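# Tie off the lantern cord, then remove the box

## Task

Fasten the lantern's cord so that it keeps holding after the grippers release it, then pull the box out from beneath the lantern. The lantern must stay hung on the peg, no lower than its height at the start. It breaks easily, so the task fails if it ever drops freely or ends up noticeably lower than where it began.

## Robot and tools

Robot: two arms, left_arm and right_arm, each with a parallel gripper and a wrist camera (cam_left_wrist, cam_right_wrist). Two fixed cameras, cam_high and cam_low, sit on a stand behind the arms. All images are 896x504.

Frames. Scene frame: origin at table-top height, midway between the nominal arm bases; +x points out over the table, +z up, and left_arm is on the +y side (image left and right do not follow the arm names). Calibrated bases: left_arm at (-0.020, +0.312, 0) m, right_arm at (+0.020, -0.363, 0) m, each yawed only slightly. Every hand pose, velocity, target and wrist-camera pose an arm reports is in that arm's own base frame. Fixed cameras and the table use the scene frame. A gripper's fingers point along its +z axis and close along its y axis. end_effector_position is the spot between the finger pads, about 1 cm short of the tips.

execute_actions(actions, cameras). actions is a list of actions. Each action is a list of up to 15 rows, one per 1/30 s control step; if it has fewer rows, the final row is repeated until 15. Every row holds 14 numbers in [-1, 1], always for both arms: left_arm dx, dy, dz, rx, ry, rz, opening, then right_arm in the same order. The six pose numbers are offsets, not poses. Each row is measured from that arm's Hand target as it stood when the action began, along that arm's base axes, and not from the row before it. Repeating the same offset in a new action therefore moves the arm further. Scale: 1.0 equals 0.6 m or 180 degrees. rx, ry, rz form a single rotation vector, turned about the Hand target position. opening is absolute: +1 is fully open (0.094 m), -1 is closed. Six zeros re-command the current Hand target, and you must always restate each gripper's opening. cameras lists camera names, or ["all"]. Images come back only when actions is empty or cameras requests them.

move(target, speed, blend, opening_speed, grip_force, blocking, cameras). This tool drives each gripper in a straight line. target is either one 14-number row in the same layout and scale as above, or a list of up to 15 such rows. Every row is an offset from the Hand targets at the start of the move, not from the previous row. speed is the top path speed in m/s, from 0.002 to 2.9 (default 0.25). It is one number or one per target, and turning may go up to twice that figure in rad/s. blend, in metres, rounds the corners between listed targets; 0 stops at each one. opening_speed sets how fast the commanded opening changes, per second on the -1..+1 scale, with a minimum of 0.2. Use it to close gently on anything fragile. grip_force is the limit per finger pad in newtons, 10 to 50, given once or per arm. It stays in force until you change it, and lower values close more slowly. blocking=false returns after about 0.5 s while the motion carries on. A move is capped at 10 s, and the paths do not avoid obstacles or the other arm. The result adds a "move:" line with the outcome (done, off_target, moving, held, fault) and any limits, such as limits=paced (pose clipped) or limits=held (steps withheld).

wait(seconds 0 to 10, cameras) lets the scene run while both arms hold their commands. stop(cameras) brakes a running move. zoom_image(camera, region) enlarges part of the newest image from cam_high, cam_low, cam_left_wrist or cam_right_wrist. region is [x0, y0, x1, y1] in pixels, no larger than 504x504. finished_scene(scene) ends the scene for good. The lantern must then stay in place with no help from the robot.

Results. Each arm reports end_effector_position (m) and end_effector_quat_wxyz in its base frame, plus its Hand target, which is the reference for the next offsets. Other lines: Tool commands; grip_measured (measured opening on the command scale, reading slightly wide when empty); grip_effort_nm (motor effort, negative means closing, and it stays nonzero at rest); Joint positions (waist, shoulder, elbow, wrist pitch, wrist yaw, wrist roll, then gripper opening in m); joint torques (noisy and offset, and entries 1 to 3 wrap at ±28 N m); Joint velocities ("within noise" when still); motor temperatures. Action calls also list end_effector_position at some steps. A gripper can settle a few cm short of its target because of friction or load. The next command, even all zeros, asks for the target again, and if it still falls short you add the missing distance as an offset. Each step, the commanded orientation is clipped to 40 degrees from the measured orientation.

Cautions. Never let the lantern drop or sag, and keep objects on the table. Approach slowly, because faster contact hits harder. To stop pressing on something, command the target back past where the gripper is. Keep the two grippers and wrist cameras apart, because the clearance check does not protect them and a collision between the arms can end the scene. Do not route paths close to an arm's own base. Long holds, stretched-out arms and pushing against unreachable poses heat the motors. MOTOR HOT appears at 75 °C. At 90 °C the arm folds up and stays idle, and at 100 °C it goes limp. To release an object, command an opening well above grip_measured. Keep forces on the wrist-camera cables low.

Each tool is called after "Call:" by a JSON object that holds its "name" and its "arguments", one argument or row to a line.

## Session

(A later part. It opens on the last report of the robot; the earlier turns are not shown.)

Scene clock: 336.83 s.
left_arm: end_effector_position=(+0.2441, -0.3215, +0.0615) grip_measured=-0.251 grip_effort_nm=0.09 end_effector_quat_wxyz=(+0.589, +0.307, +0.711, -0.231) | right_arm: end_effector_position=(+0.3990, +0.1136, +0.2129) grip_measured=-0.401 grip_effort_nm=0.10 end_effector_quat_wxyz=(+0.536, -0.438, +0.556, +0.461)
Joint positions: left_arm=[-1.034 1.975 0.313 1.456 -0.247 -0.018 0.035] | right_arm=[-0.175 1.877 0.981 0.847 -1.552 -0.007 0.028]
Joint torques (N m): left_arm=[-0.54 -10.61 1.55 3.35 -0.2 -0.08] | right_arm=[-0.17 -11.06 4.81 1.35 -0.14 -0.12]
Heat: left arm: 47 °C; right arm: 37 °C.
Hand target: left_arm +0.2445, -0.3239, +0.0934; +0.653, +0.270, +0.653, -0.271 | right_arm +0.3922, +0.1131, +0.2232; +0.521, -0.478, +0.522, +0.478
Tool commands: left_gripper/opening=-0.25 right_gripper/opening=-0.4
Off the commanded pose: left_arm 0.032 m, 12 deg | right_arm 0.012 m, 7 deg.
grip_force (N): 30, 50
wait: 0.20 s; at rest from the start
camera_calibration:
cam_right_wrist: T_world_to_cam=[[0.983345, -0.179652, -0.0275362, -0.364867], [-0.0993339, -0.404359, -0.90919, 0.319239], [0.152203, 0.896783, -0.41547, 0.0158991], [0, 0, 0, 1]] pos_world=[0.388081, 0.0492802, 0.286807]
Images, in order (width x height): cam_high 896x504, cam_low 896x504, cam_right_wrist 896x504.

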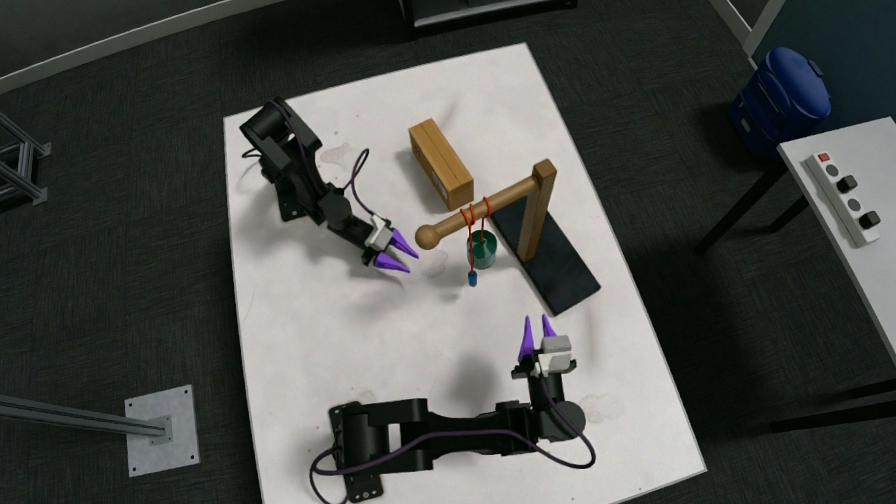

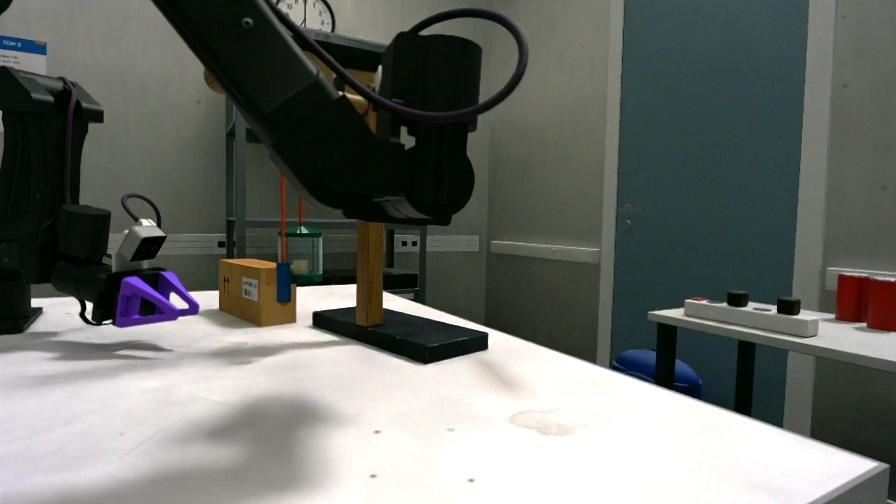

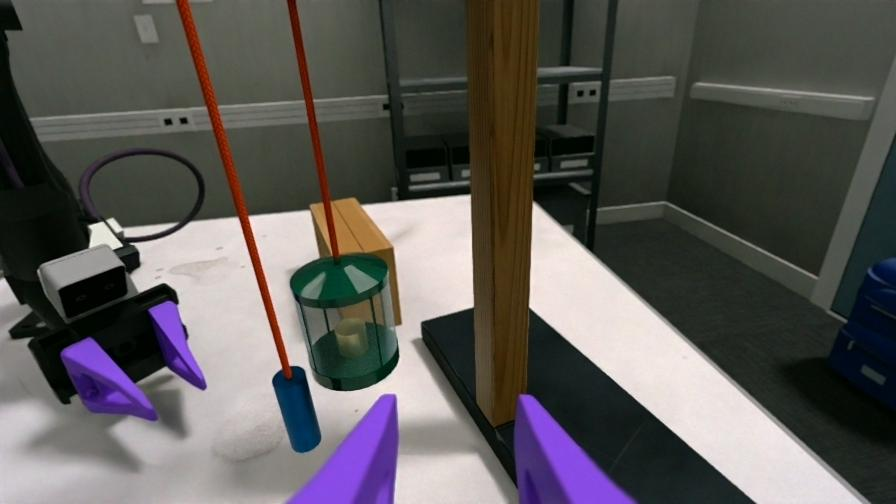

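Call:
{"name": "move", "arguments": {
  "target": [0.02,-0.02,0.05,0,0,0,-0.2,0.0,0,0,0,0,0,-0.3],
  "speed": 0.08,
  "cameras": ["cam_left_wrist","cam_right_wrist","cam_low"]
}}

Call:
{"name": "zoom_image", "arguments": {
  "camera": "cam_low",
  "region": [260, 200, 360, 300]
}}

Scene clock: 343.87 s.
left_arm: end_effector_position=(+0.2517, -0.3316, +0.0867) grip_measured=-0.202 grip_effort_nm=0.09 end_effector_quat_wxyz=(+0.613, +0.295, +0.691, -0.245) | right_arm: end_effector_position=(+0.3990, +0.1136, +0.2130) grip_measured=-0.301 grip_effort_nm=0.10 end_effector_quat_wxyz=(+0.536, -0.438, +0.555, +0.460)
Joint positions: left_arm=[-1.028 1.938 0.35 1.456 -0.243 -0.009 0.038] | right_arm=[-0.175 1.877 0.981 0.848 -1.552 -0.007 0.033]
Joint torques (N m): left_arm=[0.55 -10.63 3.59 3.29 -0.03 0.1] | right_arm=[-0.17 -11.04 4.79 1.34 -0.14 -0.09]
Motor temperatures (°C): left_arm=[23 32 28 49 25 26 27] | right_arm=[27 36 33 36 24 25 24]
Heat: left arm: 49 °C; right arm: 36 °C.
Hand target: left_arm +0.2566, -0.3359, +0.1234; +0.653, +0.270, +0.653, -0.271 | right_arm +0.3922, +0.1131, +0.2231; +0.521, -0.478, +0.522, +0.478
Off the commanded pose: left_arm 0.037 m, 8 deg | right_arm 0.012 m, 7 deg.
joint sent to its limit (right arm) — joint 5 (wrist yaw), lower limit. The joint targets are off in orientation, not in position.
grip_force (N): 30, 50
move: off_target (left_arm, right_arm)
camera_calibration:
cam_left_wrist: T_world_to_cam=[[-0.711255, -0.702895, -0.00745564, -0.0537616], [-0.352432, 0.36576, -0.861401, 0.325992], [0.608201, -0.610048, -0.507871, -0.22347], [0, 0, 0, 1]] pos_world=[0.212566, -0.293351, 0.166915]
cam_right_wrist: T_world_to_cam=[[0.983394, -0.179613, -0.0259832, -0.365232], [-0.0979225, -0.404601, -0.909236, 0.318798], [0.152798, 0.896681, -0.41547, 0.0157304], [0, 0, 0, 1]] pos_world=[0.387981, 0.0492802, 0.286908]
Images, in order (width x height): cam_low 896x504, cam_left_wrist 896x504, cam_right_wrist 896x504.

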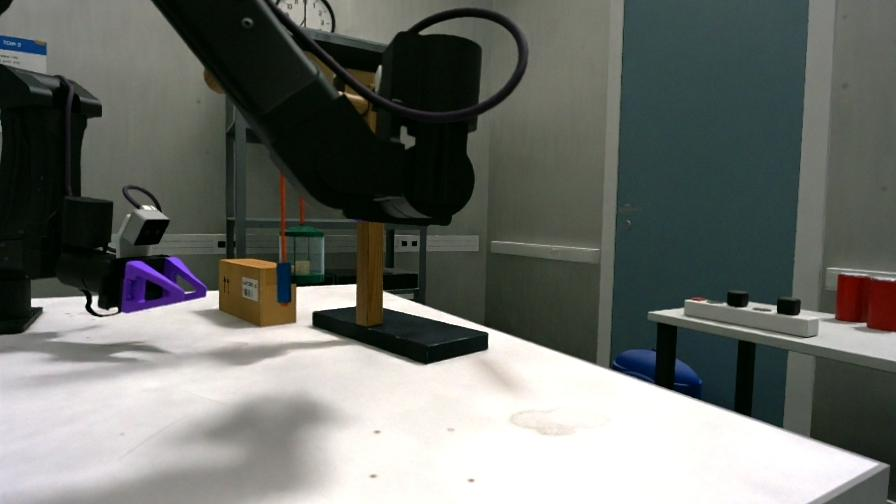

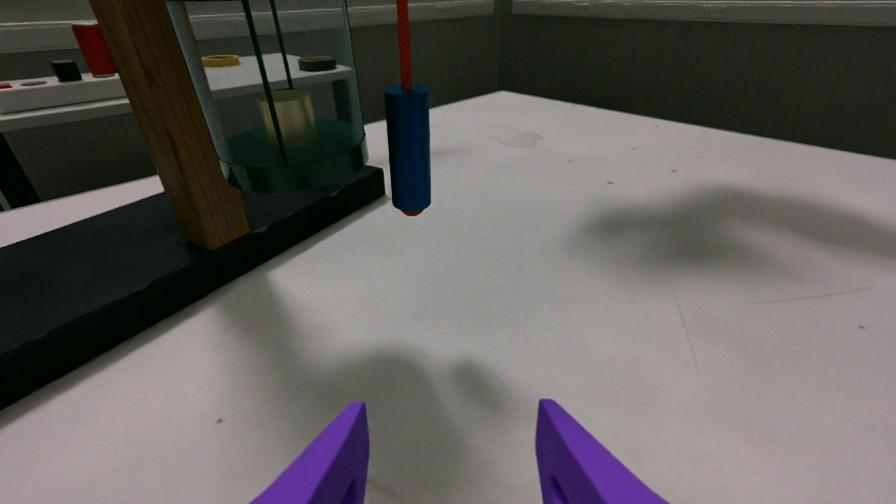

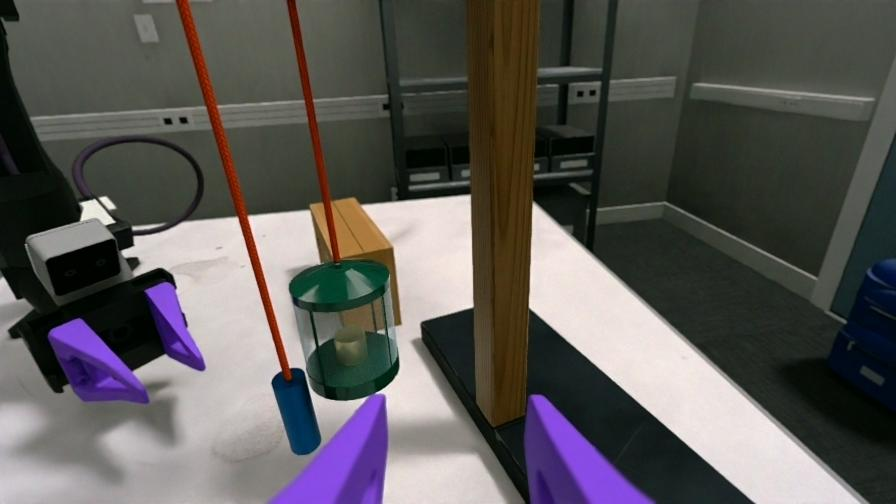

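Scaled by 5.040 from the camera's 896x504 image, which has a finer 1280x720 frame.

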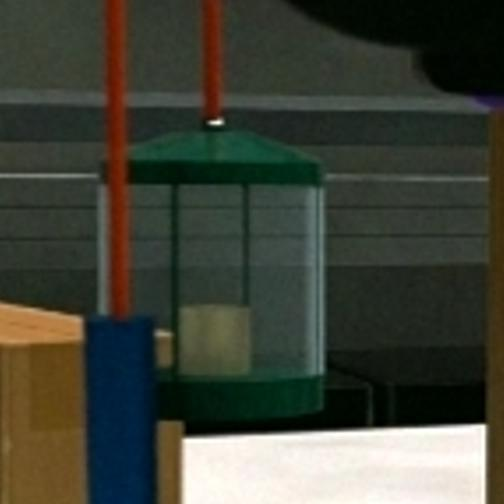

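Call:
{"name": "move", "arguments": {
  "target": [0.11,-0.035,-0.005,0,0,-0.11,-0.35,0.0,0,0,0,0,0,-0.3],
  "speed": 0.08,
  "cameras": ["cam_left_wrist"]
}}

Scene clock: 349.80 s.
left_arm: end_effector_position=(+0.3187, -0.3555, +0.1296) grip_measured=-0.349 grip_effort_nm=-0.06 end_effector_quat_wxyz=(+0.604, +0.376, +0.591, -0.380) | right_arm: end_effector_position=(+0.3990, +0.1136, +0.2130) grip_measured=-0.301 grip_effort_nm=0.10 end_effector_quat_wxyz=(+0.537, -0.438, +0.555, +0.460)
Joint positions: left_arm=[-0.676 2.029 0.633 1.418 0.453 -0.004 0.031] | right_arm=[-0.175 1.877 0.981 0.849 -1.552 -0.007 0.033]
Joint torques (N m): left_arm=[0.39 -7.98 4.81 2.02 0.01 0] | right_arm=[-0.16 -11.02 4.78 1.34 -0.12 -0.1]
Heat: left arm: 49 °C; right arm: 36 °C.
Hand target: left_arm +0.3225, -0.3569, +0.1204; +0.597, +0.379, +0.597, -0.379 | right_arm +0.3922, +0.1131, +0.2231; +0.521, -0.478, +0.522, +0.478
Off the commanded pose: left_arm 0.010 m, 1 deg | right_arm 0.012 m, 7 deg.
joint sent to its limit (right arm) — joint 5 (wrist yaw), lower limit. The joint targets are off in orientation, not in position.
grip_force (N): 30, 50
move: off_target (right_arm)
camera_calibration:
cam_left_wrist: T_world_to_cam=[[-0.9069, -0.421245, 0.00922183, 0.137663], [-0.165801, 0.336662, -0.926914, 0.333946], [0.387353, -0.842147, -0.375162, -0.286309], [0, 0, 0, 1]] pos_world=[0.291118, -0.295551, 0.200857]
Images, in order (width x height): cam_left_wrist 896x504.

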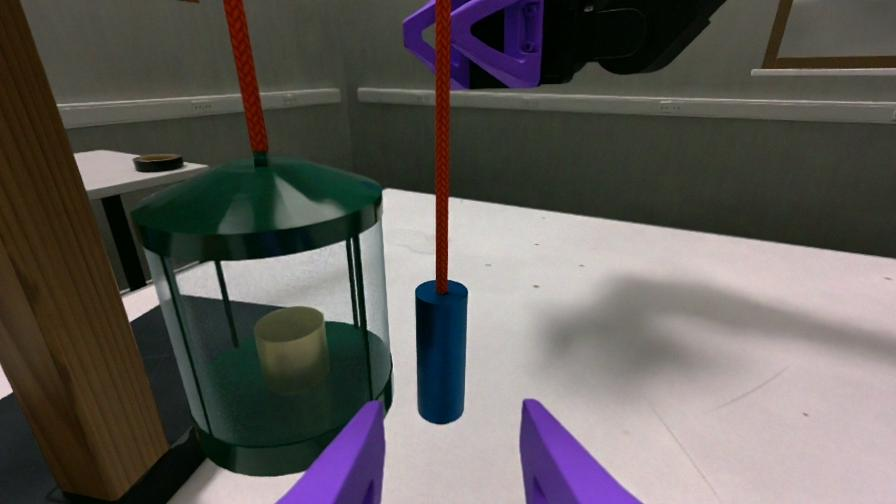

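Call:
{"name": "move", "arguments": {
  "target": [-0.015,-0.024,-0.022,0,0,0.05,-0.42,0.0,0,0,0,0,0,-0.3],
  "speed": 0.06,
  "cameras": ["cam_left_wrist"]
}}

Scene clock: 355.47 s.
left_arm: end_effector_position=(+0.3152, -0.3719, +0.1155) grip_measured=-0.419 grip_effort_nm=-0.06 end_effector_quat_wxyz=(+0.626, +0.330, +0.622, -0.335) | right_arm: end_effector_position=(+0.3990, +0.1136, +0.2130) grip_measured=-0.301 grip_effort_nm=0.10 end_effector_quat_wxyz=(+0.537, -0.438, +0.555, +0.460)
Joint positions: left_arm=[-0.806 2.078 0.633 1.452 0.174 -0.004 0.027] | right_arm=[-0.175 1.877 0.981 0.849 -1.552 -0.007 0.033]
Joint torques (N m): left_arm=[-0.46 -8.2 2.86 2.49 -0.13 0.02] | right_arm=[-0.18 -11 4.79 1.35 -0.14 -0.1]
Heat: left arm: 48 °C; right arm: 36 °C.
Hand target: left_arm +0.3136, -0.3713, +0.1072; +0.625, +0.331, +0.625, -0.331 | right_arm +0.3922, +0.1131, +0.2231; +0.521, -0.478, +0.522, +0.478
Off the commanded pose: left_arm 0.009 m, 1 deg | right_arm 0.012 m, 7 deg.
joint sent to its limit (right arm) — joint 5 (wrist yaw), lower limit. The joint targets are off in orientation, not in position.
grip_force (N): 30, 50
move: off_target (right_arm)
camera_calibration:
cam_left_wrist: T_world_to_cam=[[-0.83403, -0.551436, 0.0176981, 0.0553616], [-0.227011, 0.313757, -0.921967, 0.336107], [0.502852, -0.772965, -0.386864, -0.313387], [0, 0, 0, 1]] pos_world=[0.280061, -0.317165, 0.187661]
Images, in order (width x height): cam_left_wrist 896x504.

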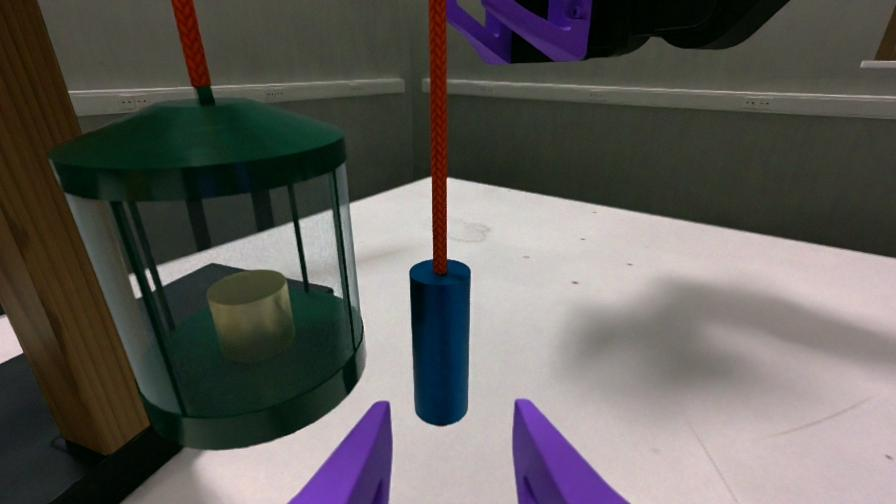

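Call:
{"name": "move", "arguments": {
  "target": [0.041,-0.061,-0.01,0,0,0,-0.42,0.0,0,0,0,0,0,-0.3],
  "speed": 0.04,
  "cameras": ["cam_left_wrist"]
}}

Scene clock: 357.90 s.
left_arm: end_effector_position=(+0.3366, -0.4038, +0.1137) grip_measured=-0.419 grip_effort_nm=-0.06 end_effector_quat_wxyz=(+0.632, +0.328, +0.616, -0.337) | right_arm: end_effector_position=(+0.3990, +0.1136, +0.2130) grip_measured=-0.301 grip_effort_nm=0.10 end_effector_quat_wxyz=(+0.537, -0.438, +0.555, +0.460)
Joint positions: left_arm=[-0.826 2.175 0.8 1.402 0.152 -0.004 0.027] | right_arm=[-0.175 1.877 0.981 0.849 -1.552 -0.007 0.033]
Joint torques (N m): left_arm=[-0.59 -9.25 5.04 2.03 -0.19 0.02] | right_arm=[-0.14 -11.03 4.81 1.35 -0.14 -0.1]
Heat: left arm: 48 °C; right arm: 36 °C.
Hand target: left_arm +0.3381, -0.4080, +0.1012; +0.625, +0.331, +0.625, -0.331 | right_arm +0.3922, +0.1131, +0.2231; +0.521, -0.478, +0.522, +0.478
Off the commanded pose: left_arm 0.013 m, 1 deg | right_arm 0.012 m, 7 deg.
joint sent to its limit (right arm) — joint 5 (wrist yaw), lower limit. The joint targets are off in orientation, not in position.
grip_force (N): 30, 50
move: off_target (left_arm, right_arm)
camera_calibration:
cam_left_wrist: T_world_to_cam=[[-0.833388, -0.552494, 0.0146877, 0.0553865], [-0.215345, 0.300125, -0.929275, 0.340671], [0.50901, -0.777609, -0.369097, -0.355485], [0, 0, 0, 1]] pos_world=[0.300466, -0.348071, 0.184555]
Images, in order (width x height): cam_left_wrist 896x504.

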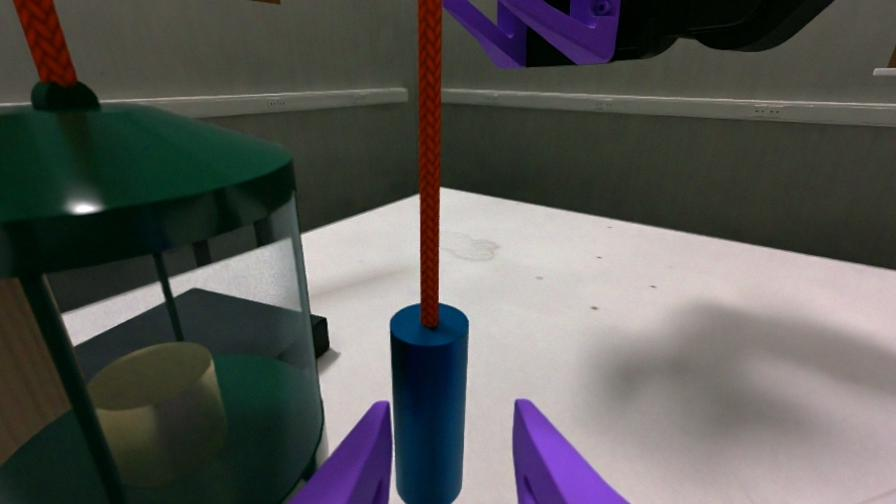

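Call:
{"name": "move", "arguments": {
  "target": [0.015,-0.013,0,0,0,0,-0.42,0.0,0,0,0,0,0,-0.3],
  "speed": 0.03,
  "cameras": ["cam_left_wrist"]
}}

Scene clock: 359.57 s.
left_arm: end_effector_position=(+0.3446, -0.4123, +0.1147) grip_measured=-0.419 grip_effort_nm=-0.06 end_effector_quat_wxyz=(+0.633, +0.327, +0.615, -0.337) | right_arm: end_effector_position=(+0.3990, +0.1136, +0.2130) grip_measured=-0.301 grip_effort_nm=0.10 end_effector_quat_wxyz=(+0.537, -0.438, +0.555, +0.460)
Joint positions: left_arm=[-0.826 2.196 0.852 1.372 0.152 -0.004 0.027] | right_arm=[-0.175 1.877 0.981 0.849 -1.552 -0.007 0.033]
Joint torques (N m): left_arm=[-0.29 -9.59 5.15 2.03 -0.13 0.02] | right_arm=[-0.13 -11.07 4.82 1.33 -0.14 -0.1]
Heat: left arm: 48 °C; right arm: 36 °C.
Hand target: left_arm +0.3471, -0.4158, +0.1013; +0.625, +0.331, +0.625, -0.331 | right_arm +0.3922, +0.1131, +0.2231; +0.521, -0.478, +0.522, +0.478
Off the commanded pose: left_arm 0.014 m, 2 deg | right_arm 0.012 m, 7 deg.
joint sent to its limit (right arm) — joint 5 (wrist yaw), lower limit. The joint targets are off in orientation, not in position.
grip_force (N): 30, 50
move: off_target (left_arm, right_arm)
camera_calibration:
cam_left_wrist: T_world_to_cam=[[-0.833211, -0.55277, 0.0143225, 0.0571769], [-0.213994, 0.298461, -0.930122, 0.344813], [0.509869, -0.778053, -0.36697, -0.366639], [0, 0, 0, 1]] pos_world=[0.308366, -0.356572, 0.185354]
Images, in order (width x height): cam_left_wrist 896x504.

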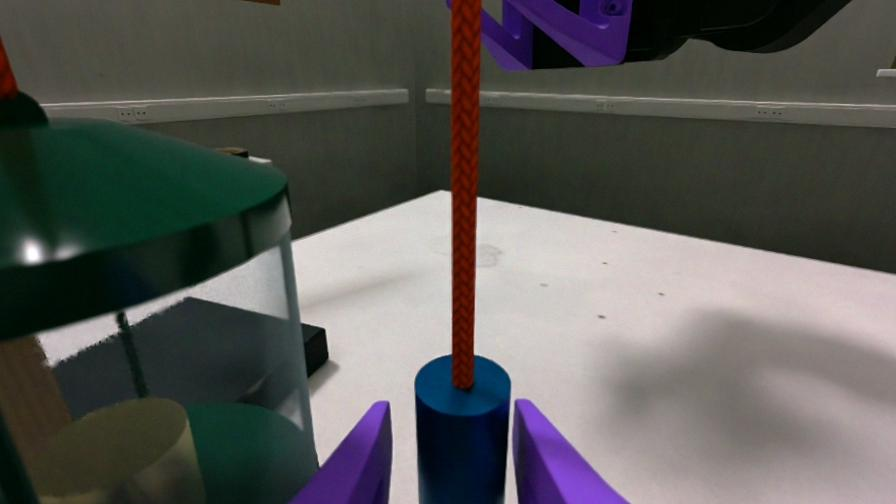

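Call:
{"name": "move", "arguments": {
  "target": [0,0,0,0,0,0,-0.8,0,0,0,0,0,0,-0.3],
  "opening_speed": 0.4
}}

Call:
{"name": "move", "arguments": {
  "target": [-0.025,-0.04,-0.03,0,0,0,-0.8,0,0,0,0,0,0,-0.3],
  "speed": 0.04,
  "cameras": ["cam_left_wrist","cam_right_wrist","cam_high","cam_low"]
}}

Call:
{"name": "zoom_image", "arguments": {
  "camera": "cam_high",
  "region": [410, 150, 560, 300]
}}

Call:
{"name": "zoom_image", "arguments": {
  "camera": "cam_low",
  "region": [260, 200, 360, 300]
}}

Scene clock: 362.07 s.
left_arm: end_effector_position=(+0.3446, -0.4123, +0.1147) grip_measured=-0.624 grip_effort_nm=-0.64 end_effector_quat_wxyz=(+0.633, +0.327, +0.615, -0.337) | right_arm: end_effector_position=(+0.3990, +0.1136, +0.2130) grip_measured=-0.301 grip_effort_nm=0.10 end_effector_quat_wxyz=(+0.537, -0.438, +0.555, +0.460)
Joint positions: left_arm=[-0.826 2.196 0.852 1.372 0.152 -0.004 0.018] | right_arm=[-0.175 1.877 0.981 0.849 -1.552 -0.007 0.033]
Joint torques (N m): left_arm=[-0.24 -9.58 5.15 2.05 -0.12 0.01] | right_arm=[-0.16 -11.06 4.79 1.35 -0.13 -0.1]
Heat: left arm: 47 °C; right arm: 36 °C.
Hand target: left_arm +0.3471, -0.4158, +0.1013; +0.625, +0.331, +0.625, -0.331 | right_arm +0.3922, +0.1131, +0.2231; +0.521, -0.478, +0.522, +0.478
Off the commanded pose: left_arm 0.014 m, 2 deg | right_arm 0.012 m, 7 deg.
joint sent to its limit (right arm) — joint 5 (wrist yaw), lower limit. The joint targets are off in orientation, not in position.
grip_force (N): 30, 50
move: off_target (left_arm, right_arm)

Scene clock: 363.43 s.
left_arm: end_effector_position=(+0.3328, -0.4356, +0.1151) grip_measured=-0.624 grip_effort_nm=-0.64 end_effector_quat_wxyz=(+0.650, +0.318, +0.599, -0.343) | right_arm: end_effector_position=(+0.3990, +0.1136, +0.2130) grip_measured=-0.301 grip_effort_nm=0.10 end_effector_quat_wxyz=(+0.537, -0.438, +0.555, +0.460)
Joint positions: left_arm=[-0.895 2.262 0.904 1.438 0.078 -0.004 0.018] | right_arm=[-0.175 1.877 0.981 0.849 -1.552 -0.007 0.033]
Joint torques (N m): left_arm=[-0.61 -8.84 4.1 1.77 -0.09 0.02] | right_arm=[-0.16 -11.02 4.79 1.34 -0.14 -0.09]
Heat: left arm: 47 °C; right arm: 36 °C.
Hand target: left_arm +0.3322, -0.4398, +0.0833; +0.625, +0.331, +0.625, -0.331 | right_arm +0.3922, +0.1131, +0.2231; +0.521, -0.478, +0.522, +0.478
Off the commanded pose: left_arm 0.032 m, 4 deg | right_arm 0.012 m, 7 deg.
joint sent to its limit (right arm) — joint 5 (wrist yaw), lower limit. The joint targets are off in orientation, not in position.
grip_force (N): 30, 50
move: off_target (left_arm, right_arm)
camera_calibration:
cam_left_wrist: T_world_to_cam=[[-0.8309, -0.556291, 0.0120926, 0.0323167], [-0.187136, 0.258916, -0.947598, 0.325476], [0.524009, -0.789622, -0.319235, -0.39373], [0, 0, 0, 1]] pos_world=[0.294078, -0.377192, 0.182337]
cam_right_wrist: T_world_to_cam=[[0.983405, -0.179597, -0.0256671, -0.365327], [-0.0976371, -0.404682, -0.90923, 0.318689], [0.152908, 0.896648, -0.415501, 0.0156982], [0, 0, 0, 1]] pos_world=[0.38798, 0.0492803, 0.286908]

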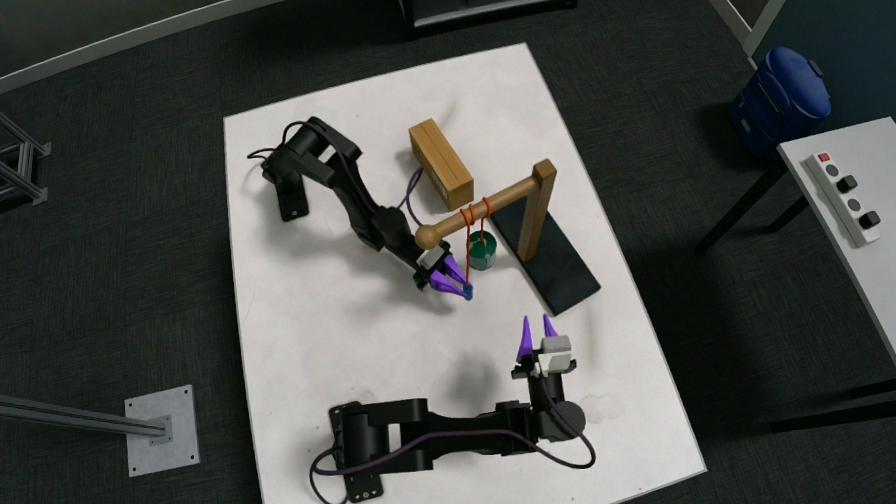

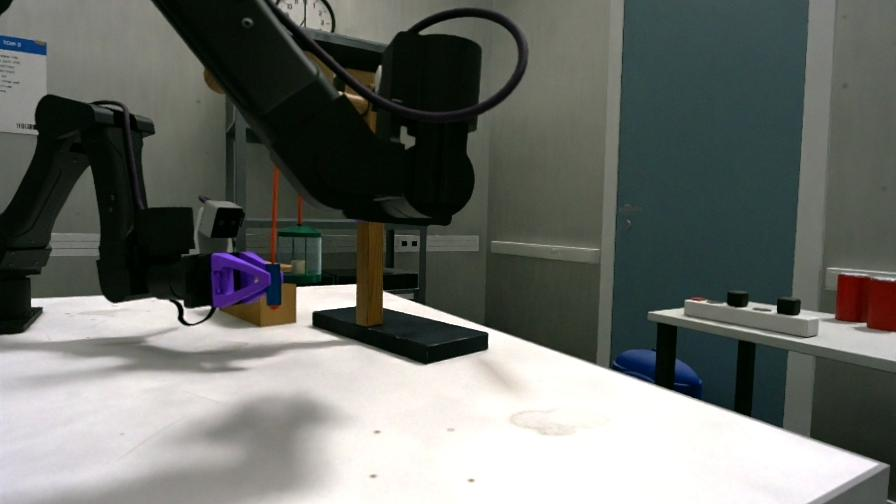

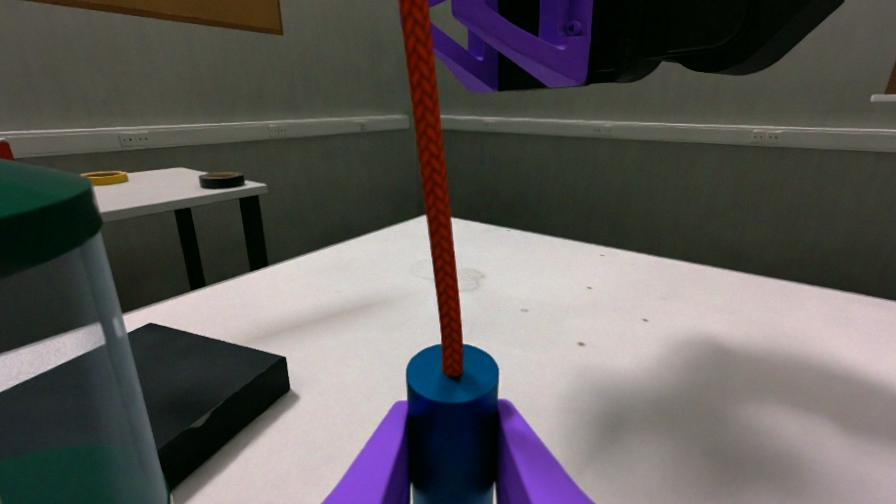

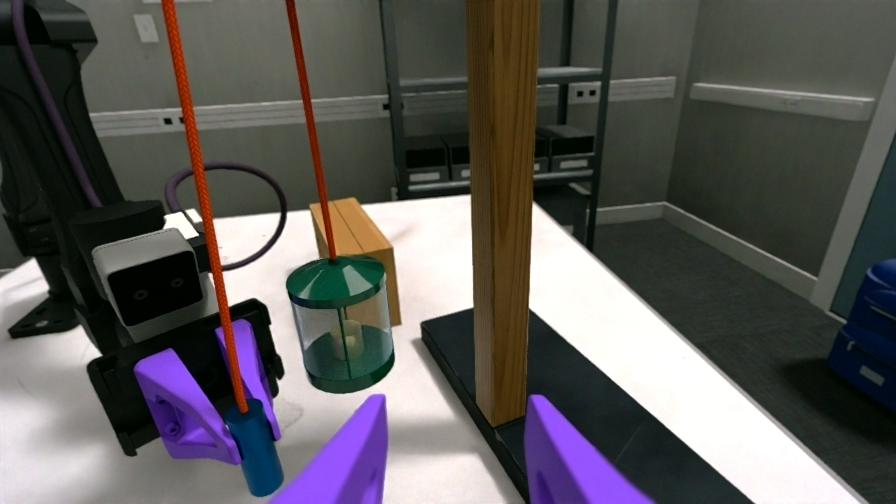

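Scaled by 3.360 from the camera's 896x504 image, which has a finer 1280x720 frame.

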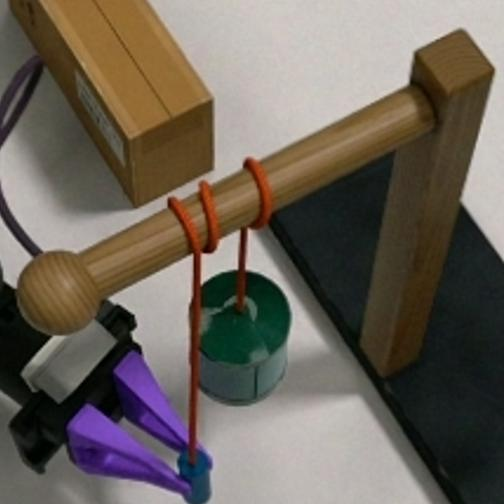

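Scaled by 5.040 from the camera's 896x504 image, which has a finer 1280x720 frame.

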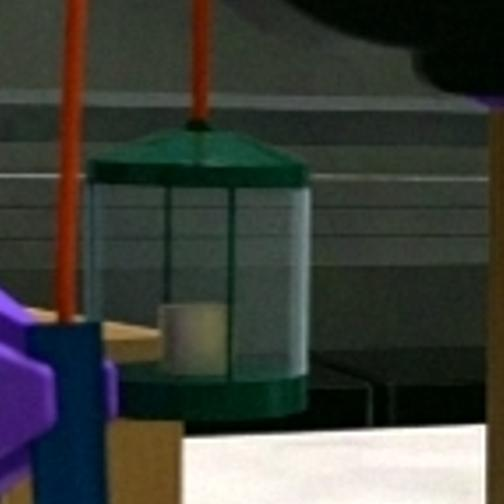

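Call:
{"name": "move", "arguments": {
  "target": [
    [-0.05,0,0,0,0,0,-0.8,-0.01,0.14,0,0,0,0.07,-0.3]
  ],
  "speed": 0.06,
  "cameras": ["cam_right_wrist","cam_high"]
}}

Call:
{"name": "zoom_image", "arguments": {
  "camera": "cam_high",
  "region": [410, 150, 610, 350]
}}

Scene clock: 368.97 s.
left_arm: end_effector_position=(+0.3175, -0.4401, +0.1152) grip_measured=-0.624 grip_effort_nm=-0.64 end_effector_quat_wxyz=(+0.654, +0.306, +0.606, -0.335) | right_arm: end_effector_position=(+0.3831, +0.1956, +0.2235) grip_measured=-0.301 grip_effort_nm=0.10 end_effector_quat_wxyz=(+0.495, -0.505, +0.495, +0.505)
Joint positions: left_arm=[-0.95 2.25 0.876 1.452 -0.008 -0.004 0.018] | right_arm=[0.037 1.915 1.069 0.849 -1.553 0.002 0.033]
Joint torques (N m): left_arm=[-1.39 -10.03 0.68 2.08 0.08 0.01] | right_arm=[0.38 -7.5 7.66 1.22 -0.1 0.02]
Heat: left arm: 46 °C; right arm: 36 °C.
Hand target: left_arm +0.3021, -0.4398, +0.0833; +0.625, +0.331, +0.625, -0.331 | right_arm +0.3861, +0.1972, +0.2232; +0.465, -0.533, +0.466, +0.532
Off the commanded pose: left_arm 0.035 m, 5 deg | right_arm 0.004 m, 7 deg.
joint sent to its limit (right arm) — joint 5 (wrist yaw), lower limit. The joint targets are off in orientation, not in position.
grip_force (N): 30, 50
move: off_target (left_arm, right_arm)
camera_calibration:
cam_right_wrist: T_world_to_cam=[[0.999374, 0.0317739, 0.0155406, -0.391299], [0.0273262, -0.414602, -0.909592, 0.313967], [-0.0224581, 0.909448, -0.415211, 0.0136182], [0, 0, 0, 1]] pos_world=[0.382781, 0.13022, 0.297318]
Images, in order (width x height): cam_high 896x504, cam_right_wrist 896x504.

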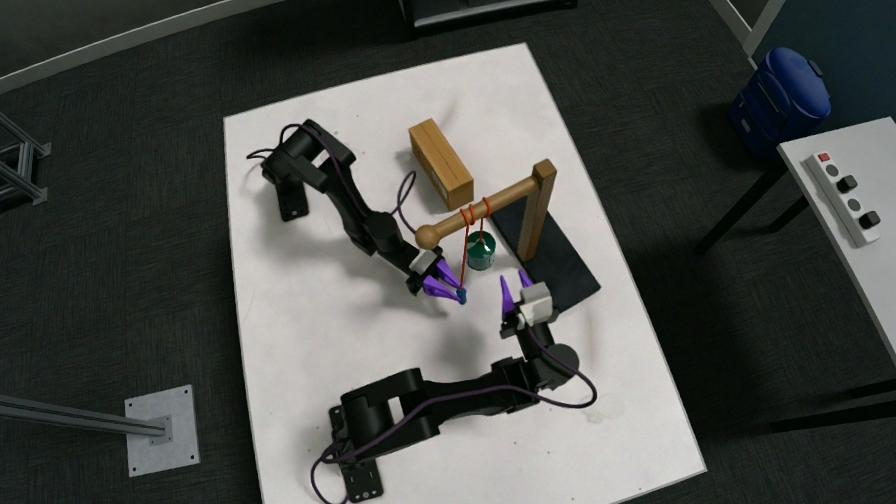

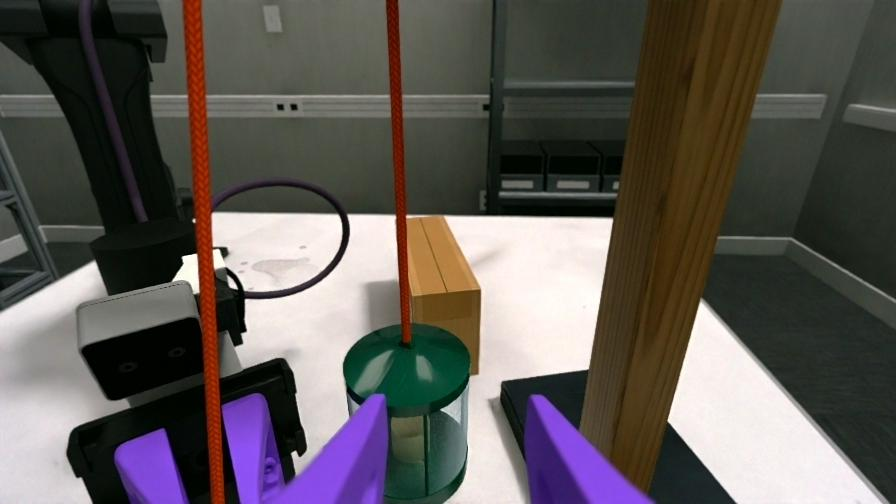

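Scaled by 2.520 from the camera's 896x504 image, which has a finer 1280x720 frame.

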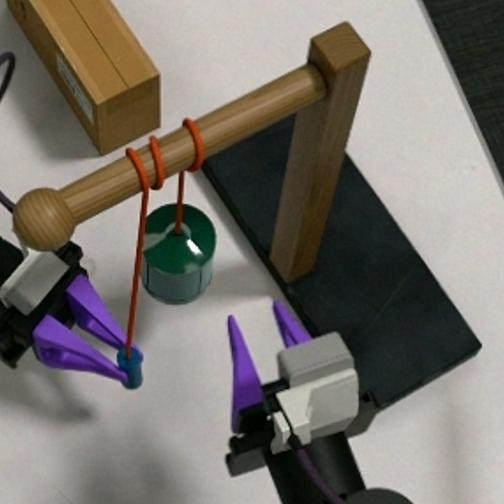

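Call:
{"name": "move", "arguments": {
  "target": [
    [0,0,0,0,0,0,-0.8,-0.037,0.07,-0.003,0,0,0,-0.3],
    [0,0,0,0,0,0,-0.8,-0.037,0.15,-0.005,0,0,0,-0.3]
  ],
  "speed": 0.05,
  "blend": 0.02,
  "cameras": ["cam_right_wrist","cam_high"]
}}

Call:
{"name": "zoom_image", "arguments": {
  "camera": "cam_high",
  "region": [410, 150, 610, 350]
}}

Scene clock: 374.07 s.
left_arm: end_effector_position=(+0.3176, -0.4400, +0.1152) grip_measured=-0.624 grip_effort_nm=-0.64 end_effector_quat_wxyz=(+0.654, +0.306, +0.606, -0.335) | right_arm: end_effector_position=(+0.3574, +0.2841, +0.2218) grip_measured=-0.301 grip_effort_nm=0.10 end_effector_quat_wxyz=(-0.464, +0.534, -0.463, -0.534)
Joint positions: left_arm=[-0.95 2.25 0.876 1.452 -0.009 -0.004 0.018] | right_arm=[0.266 1.952 1.113 0.842 -1.445 0.002 0.033]
Joint torques (N m): left_arm=[-1.37 -10.07 0.68 2.09 0.1 0.03] | right_arm=[0.31 -7.84 7.79 1.2 0.13 -0.08]
Heat: left arm: 47 °C; right arm: 36 °C.
Hand target: left_arm +0.3021, -0.4398, +0.0833; +0.625, +0.330, +0.625, -0.331 | right_arm +0.3639, +0.2872, +0.2201; -0.465, +0.533, -0.466, -0.532
Off the commanded pose: left_arm 0.035 m, 5 deg | right_arm 0.007 m, 0 deg.
grip_force (N): 30, 50
move: off_target (left_arm)
camera_calibration:
cam_right_wrist: T_world_to_cam=[[0.988058, 0.153255, 0.0159244, -0.398934], [0.0779198, -0.407832, -0.909726, 0.329871], [-0.132926, 0.900103, -0.414903, -0.026097], [0, 0, 0, 1]] pos_world=[0.364998, 0.219161, 0.295618]
Images, in order (width x height): cam_high 896x504, cam_right_wrist 896x504.

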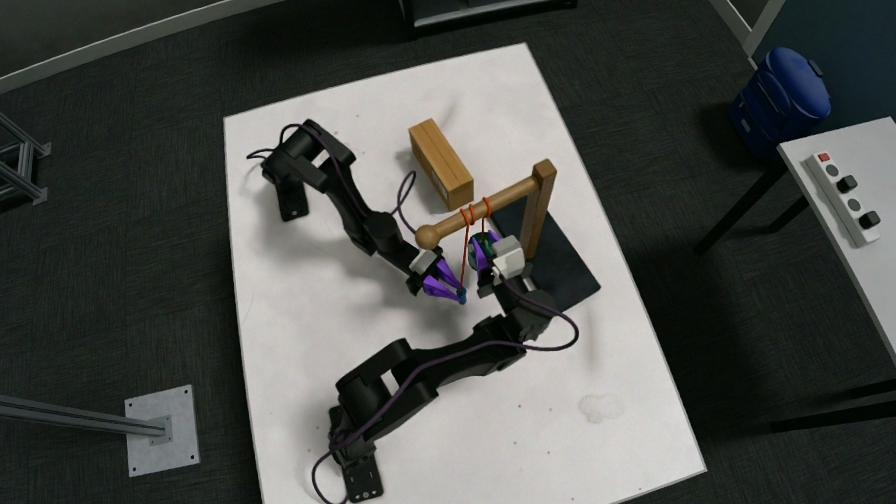

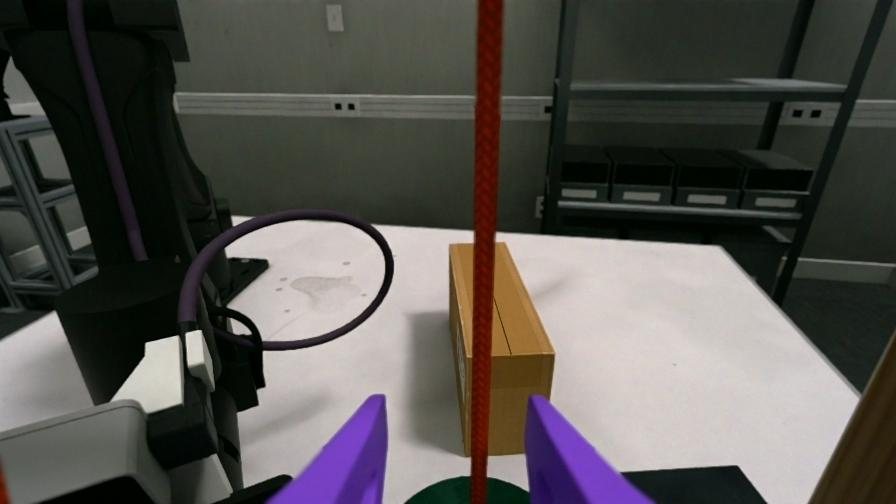

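Scaled by 2.520 from the camera's 896x504 image, which has a finer 1280x720 frame.

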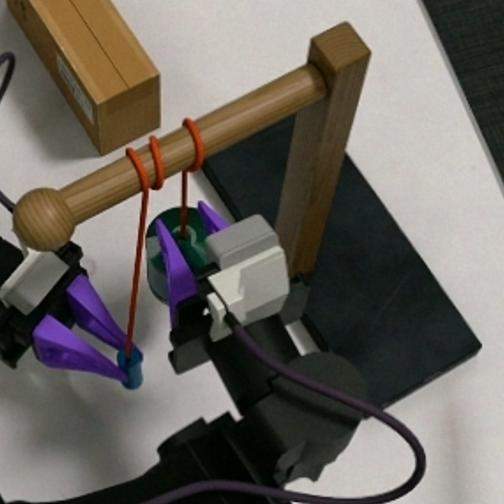

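Call:
{"name": "move", "arguments": {
  "target": [
    [0,0,0,0,0,0,-0.8,0.008,0.008,0,0,0,0,-0.3],
    [0,0,0,0,0,0,-0.8,0.008,0.008,0,0,0,0,-1]
  ],
  "speed": 0.03,
  "opening_speed": 0.4,
  "cameras": ["cam_right_wrist","cam_low"]
}}

Scene clock: 377.60 s.
left_arm: end_effector_position=(+0.3176, -0.4400, +0.1152) grip_measured=-0.624 grip_effort_nm=-0.64 end_effector_quat_wxyz=(+0.654, +0.306, +0.606, -0.335) | right_arm: end_effector_position=(+0.3634, +0.2875, +0.2217) grip_measured=-0.980 grip_effort_nm=-0.93 end_effector_quat_wxyz=(-0.465, +0.533, -0.465, -0.533)
Joint positions: left_arm=[-0.95 2.25 0.876 1.452 -0.009 -0.004 0.018] | right_arm=[0.271 1.971 1.141 0.833 -1.436 0.002 0.001]
Joint torques (N m): left_arm=[-1.37 -10.06 0.72 2.08 0.09 0.02] | right_arm=[0.59 -8.03 7.8 1.2 0.13 -0.08]
Heat: left arm: 47 °C; right arm: 35 °C.
Hand target: left_arm +0.3021, -0.4398, +0.0833; +0.625, +0.330, +0.625, -0.331 | right_arm +0.3688, +0.2919, +0.2201; -0.465, +0.533, -0.466, -0.532
Off the commanded pose: left_arm 0.035 m, 5 deg | right_arm 0.007 m, 0 deg.
grip_force (N): 30, 50
move: off_target (left_arm)
camera_calibration:
cam_right_wrist: T_world_to_cam=[[0.988759, 0.148701, 0.0155856, -0.404326], [0.075733, -0.408222, -0.909736, 0.331615], [-0.128916, 0.90069, -0.414894, -0.0300469], [0, 0, 0, 1]] pos_world=[0.370794, 0.222559, 0.295518]
Images, in order (width x height): cam_low 896x504, cam_right_wrist 896x504.

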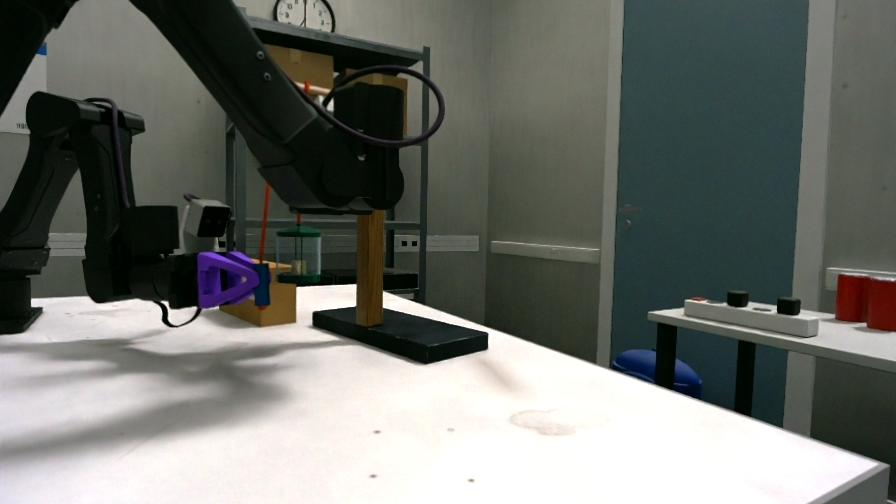

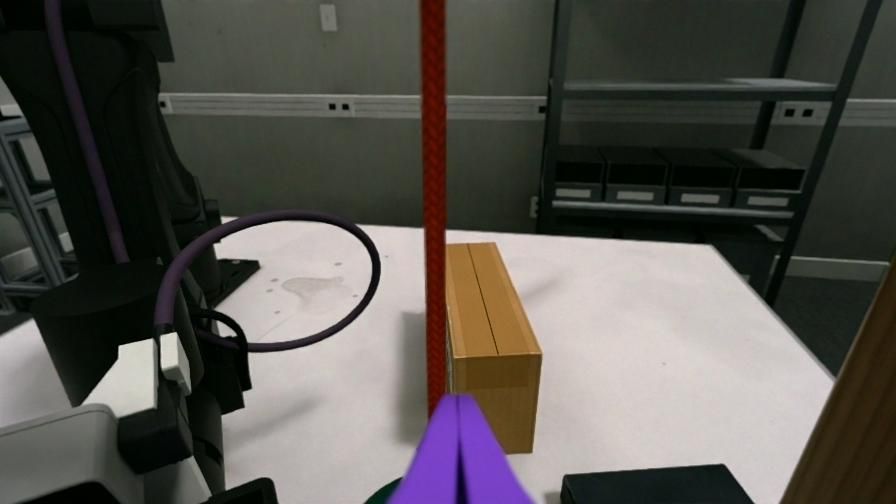

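Call:
{"name": "move", "arguments": {
  "target": [
    [0,0,0,0,0,0,-0.8,-0.012,0,0,0,0,0,-0.3],
    [0,0,0,0,0,0,-0.8,-0.012,0.025,0,0,0,0,-0.3],
    [0,0,0,0,0,0,-0.8,-0.012,0.025,0,0,0,0,-1]
  ],
  "speed": 0.03,
  "opening_speed": 0.4,
  "cameras": ["cam_right_wrist","cam_low"]
}}

Scene clock: 383.53 s.
left_arm: end_effector_position=(+0.3176, -0.4400, +0.1152) grip_measured=-0.624 grip_effort_nm=-0.64 end_effector_quat_wxyz=(+0.654, +0.306, +0.606, -0.335) | right_arm: end_effector_position=(+0.3580, +0.3041, +0.2218) grip_measured=-0.915 grip_effort_nm=-0.99 end_effector_quat_wxyz=(-0.464, +0.533, -0.464, -0.533)
Joint positions: left_arm=[-0.95 2.25 0.876 1.452 -0.009 -0.004 0.018] | right_arm=[0.314 1.971 1.141 0.833 -1.395 0.002 0.004]
Joint torques (N m): left_arm=[-1.42 -10.04 0.68 2.09 0.08 0.02] | right_arm=[0.38 -8.64 6.97 1.24 0.11 -0.11]
Heat: left arm: 47 °C; right arm: 35 °C.
Hand target: left_arm +0.3021, -0.4398, +0.0833; +0.625, +0.330, +0.625, -0.331 | right_arm +0.3615, +0.3069, +0.2201; -0.465, +0.533, -0.466, -0.532
Off the commanded pose: left_arm 0.035 m, 5 deg | right_arm 0.005 m, 0 deg.
grip_force (N): 30, 50
move: off_target (left_arm)
camera_calibration:
cam_right_wrist: T_world_to_cam=[[0.988413, 0.150991, 0.0155478, -0.401967], [0.0766324, -0.407968, -0.909775, 0.338415], [-0.131025, 0.900424, -0.414811, -0.0448726], [0, 0, 0, 1]] pos_world=[0.365496, 0.23916, 0.295517]
Images, in order (width x height): cam_low 896x504, cam_right_wrist 896x504.

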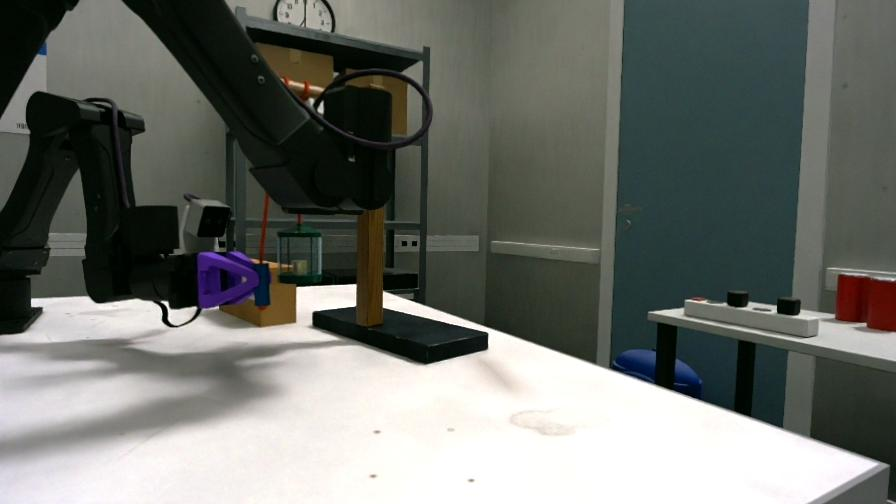

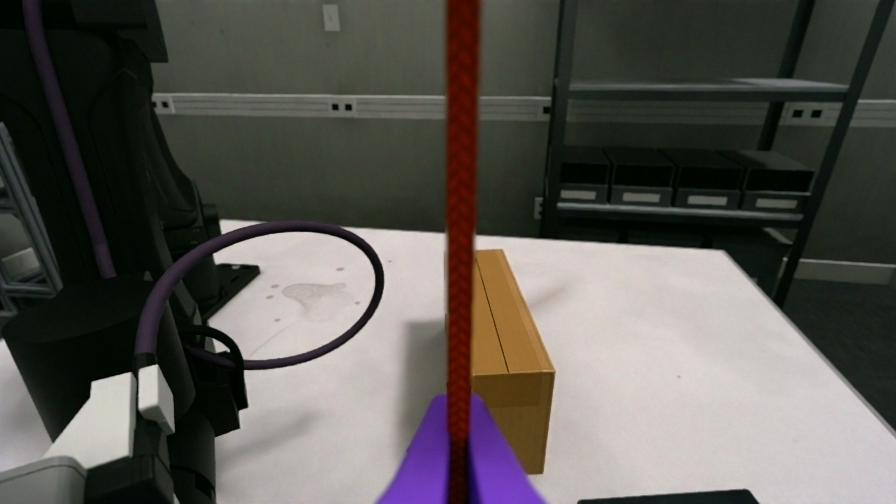

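Call:
{"name": "move", "arguments": {
  "target": [0,0,0,0,0,0,-0.8,0.0,-0.03,0.06,0,0,0,-1],
  "speed": 0.03,
  "cameras": ["cam_low"]
}}

Call:
{"name": "zoom_image", "arguments": {
  "camera": "cam_low",
  "region": [260, 200, 360, 300]
}}

Scene clock: 386.53 s.
left_arm: end_effector_position=(+0.3176, -0.4400, +0.1152) grip_measured=-0.624 grip_effort_nm=-0.64 end_effector_quat_wxyz=(+0.654, +0.306, +0.606, -0.335) | right_arm: end_effector_position=(+0.3626, +0.2922, +0.2234) grip_measured=-0.915 grip_effort_nm=-1.00 end_effector_quat_wxyz=(-0.437, +0.511, -0.496, -0.549)
Joint positions: left_arm=[-0.95 2.25 0.876 1.452 -0.009 -0.004 0.018] | right_arm=[0.283 1.946 1.157 0.692 -1.415 0.004 0.004]
Joint torques (N m): left_arm=[-1.37 -10.1 0.65 2.09 0.1 0.03] | right_arm=[-0.5 -13.29 8.64 1.41 -0.2 -0.14]
Heat: left arm: 47 °C; right arm: 36 °C.
Hand target: left_arm +0.3021, -0.4398, +0.0833; +0.625, +0.330, +0.625, -0.331 | right_arm +0.3615, +0.2889, +0.2562; -0.465, +0.532, -0.466, -0.532
Off the commanded pose: left_arm 0.035 m, 5 deg | right_arm 0.033 m, 6 deg.
grip_force (N): 30, 50
move: off_target (left_arm, right_arm)
Images, in order (width x height): cam_low 896x504.

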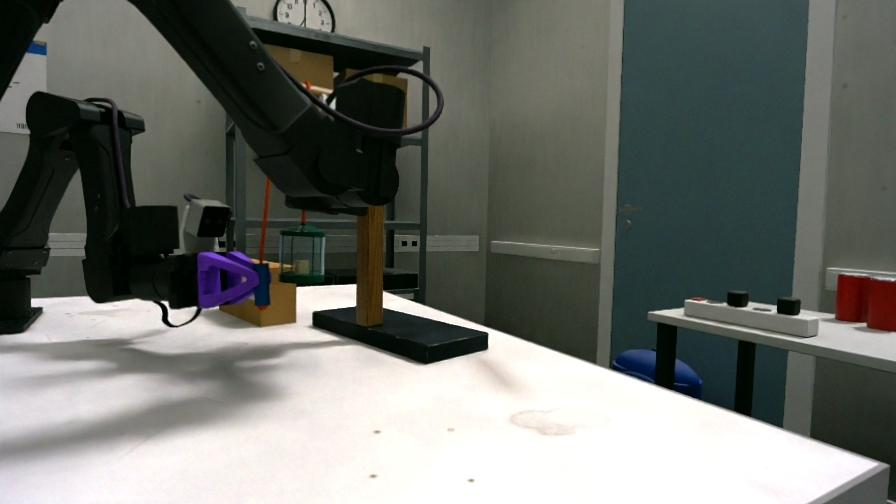

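Scaled by 5.040 from the camera's 896x504 image, which has a finer 1280x720 frame.

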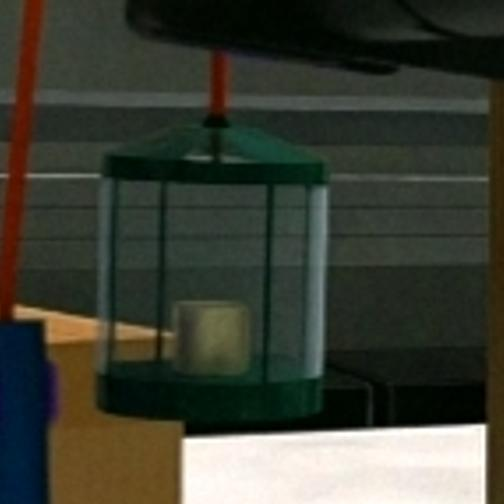

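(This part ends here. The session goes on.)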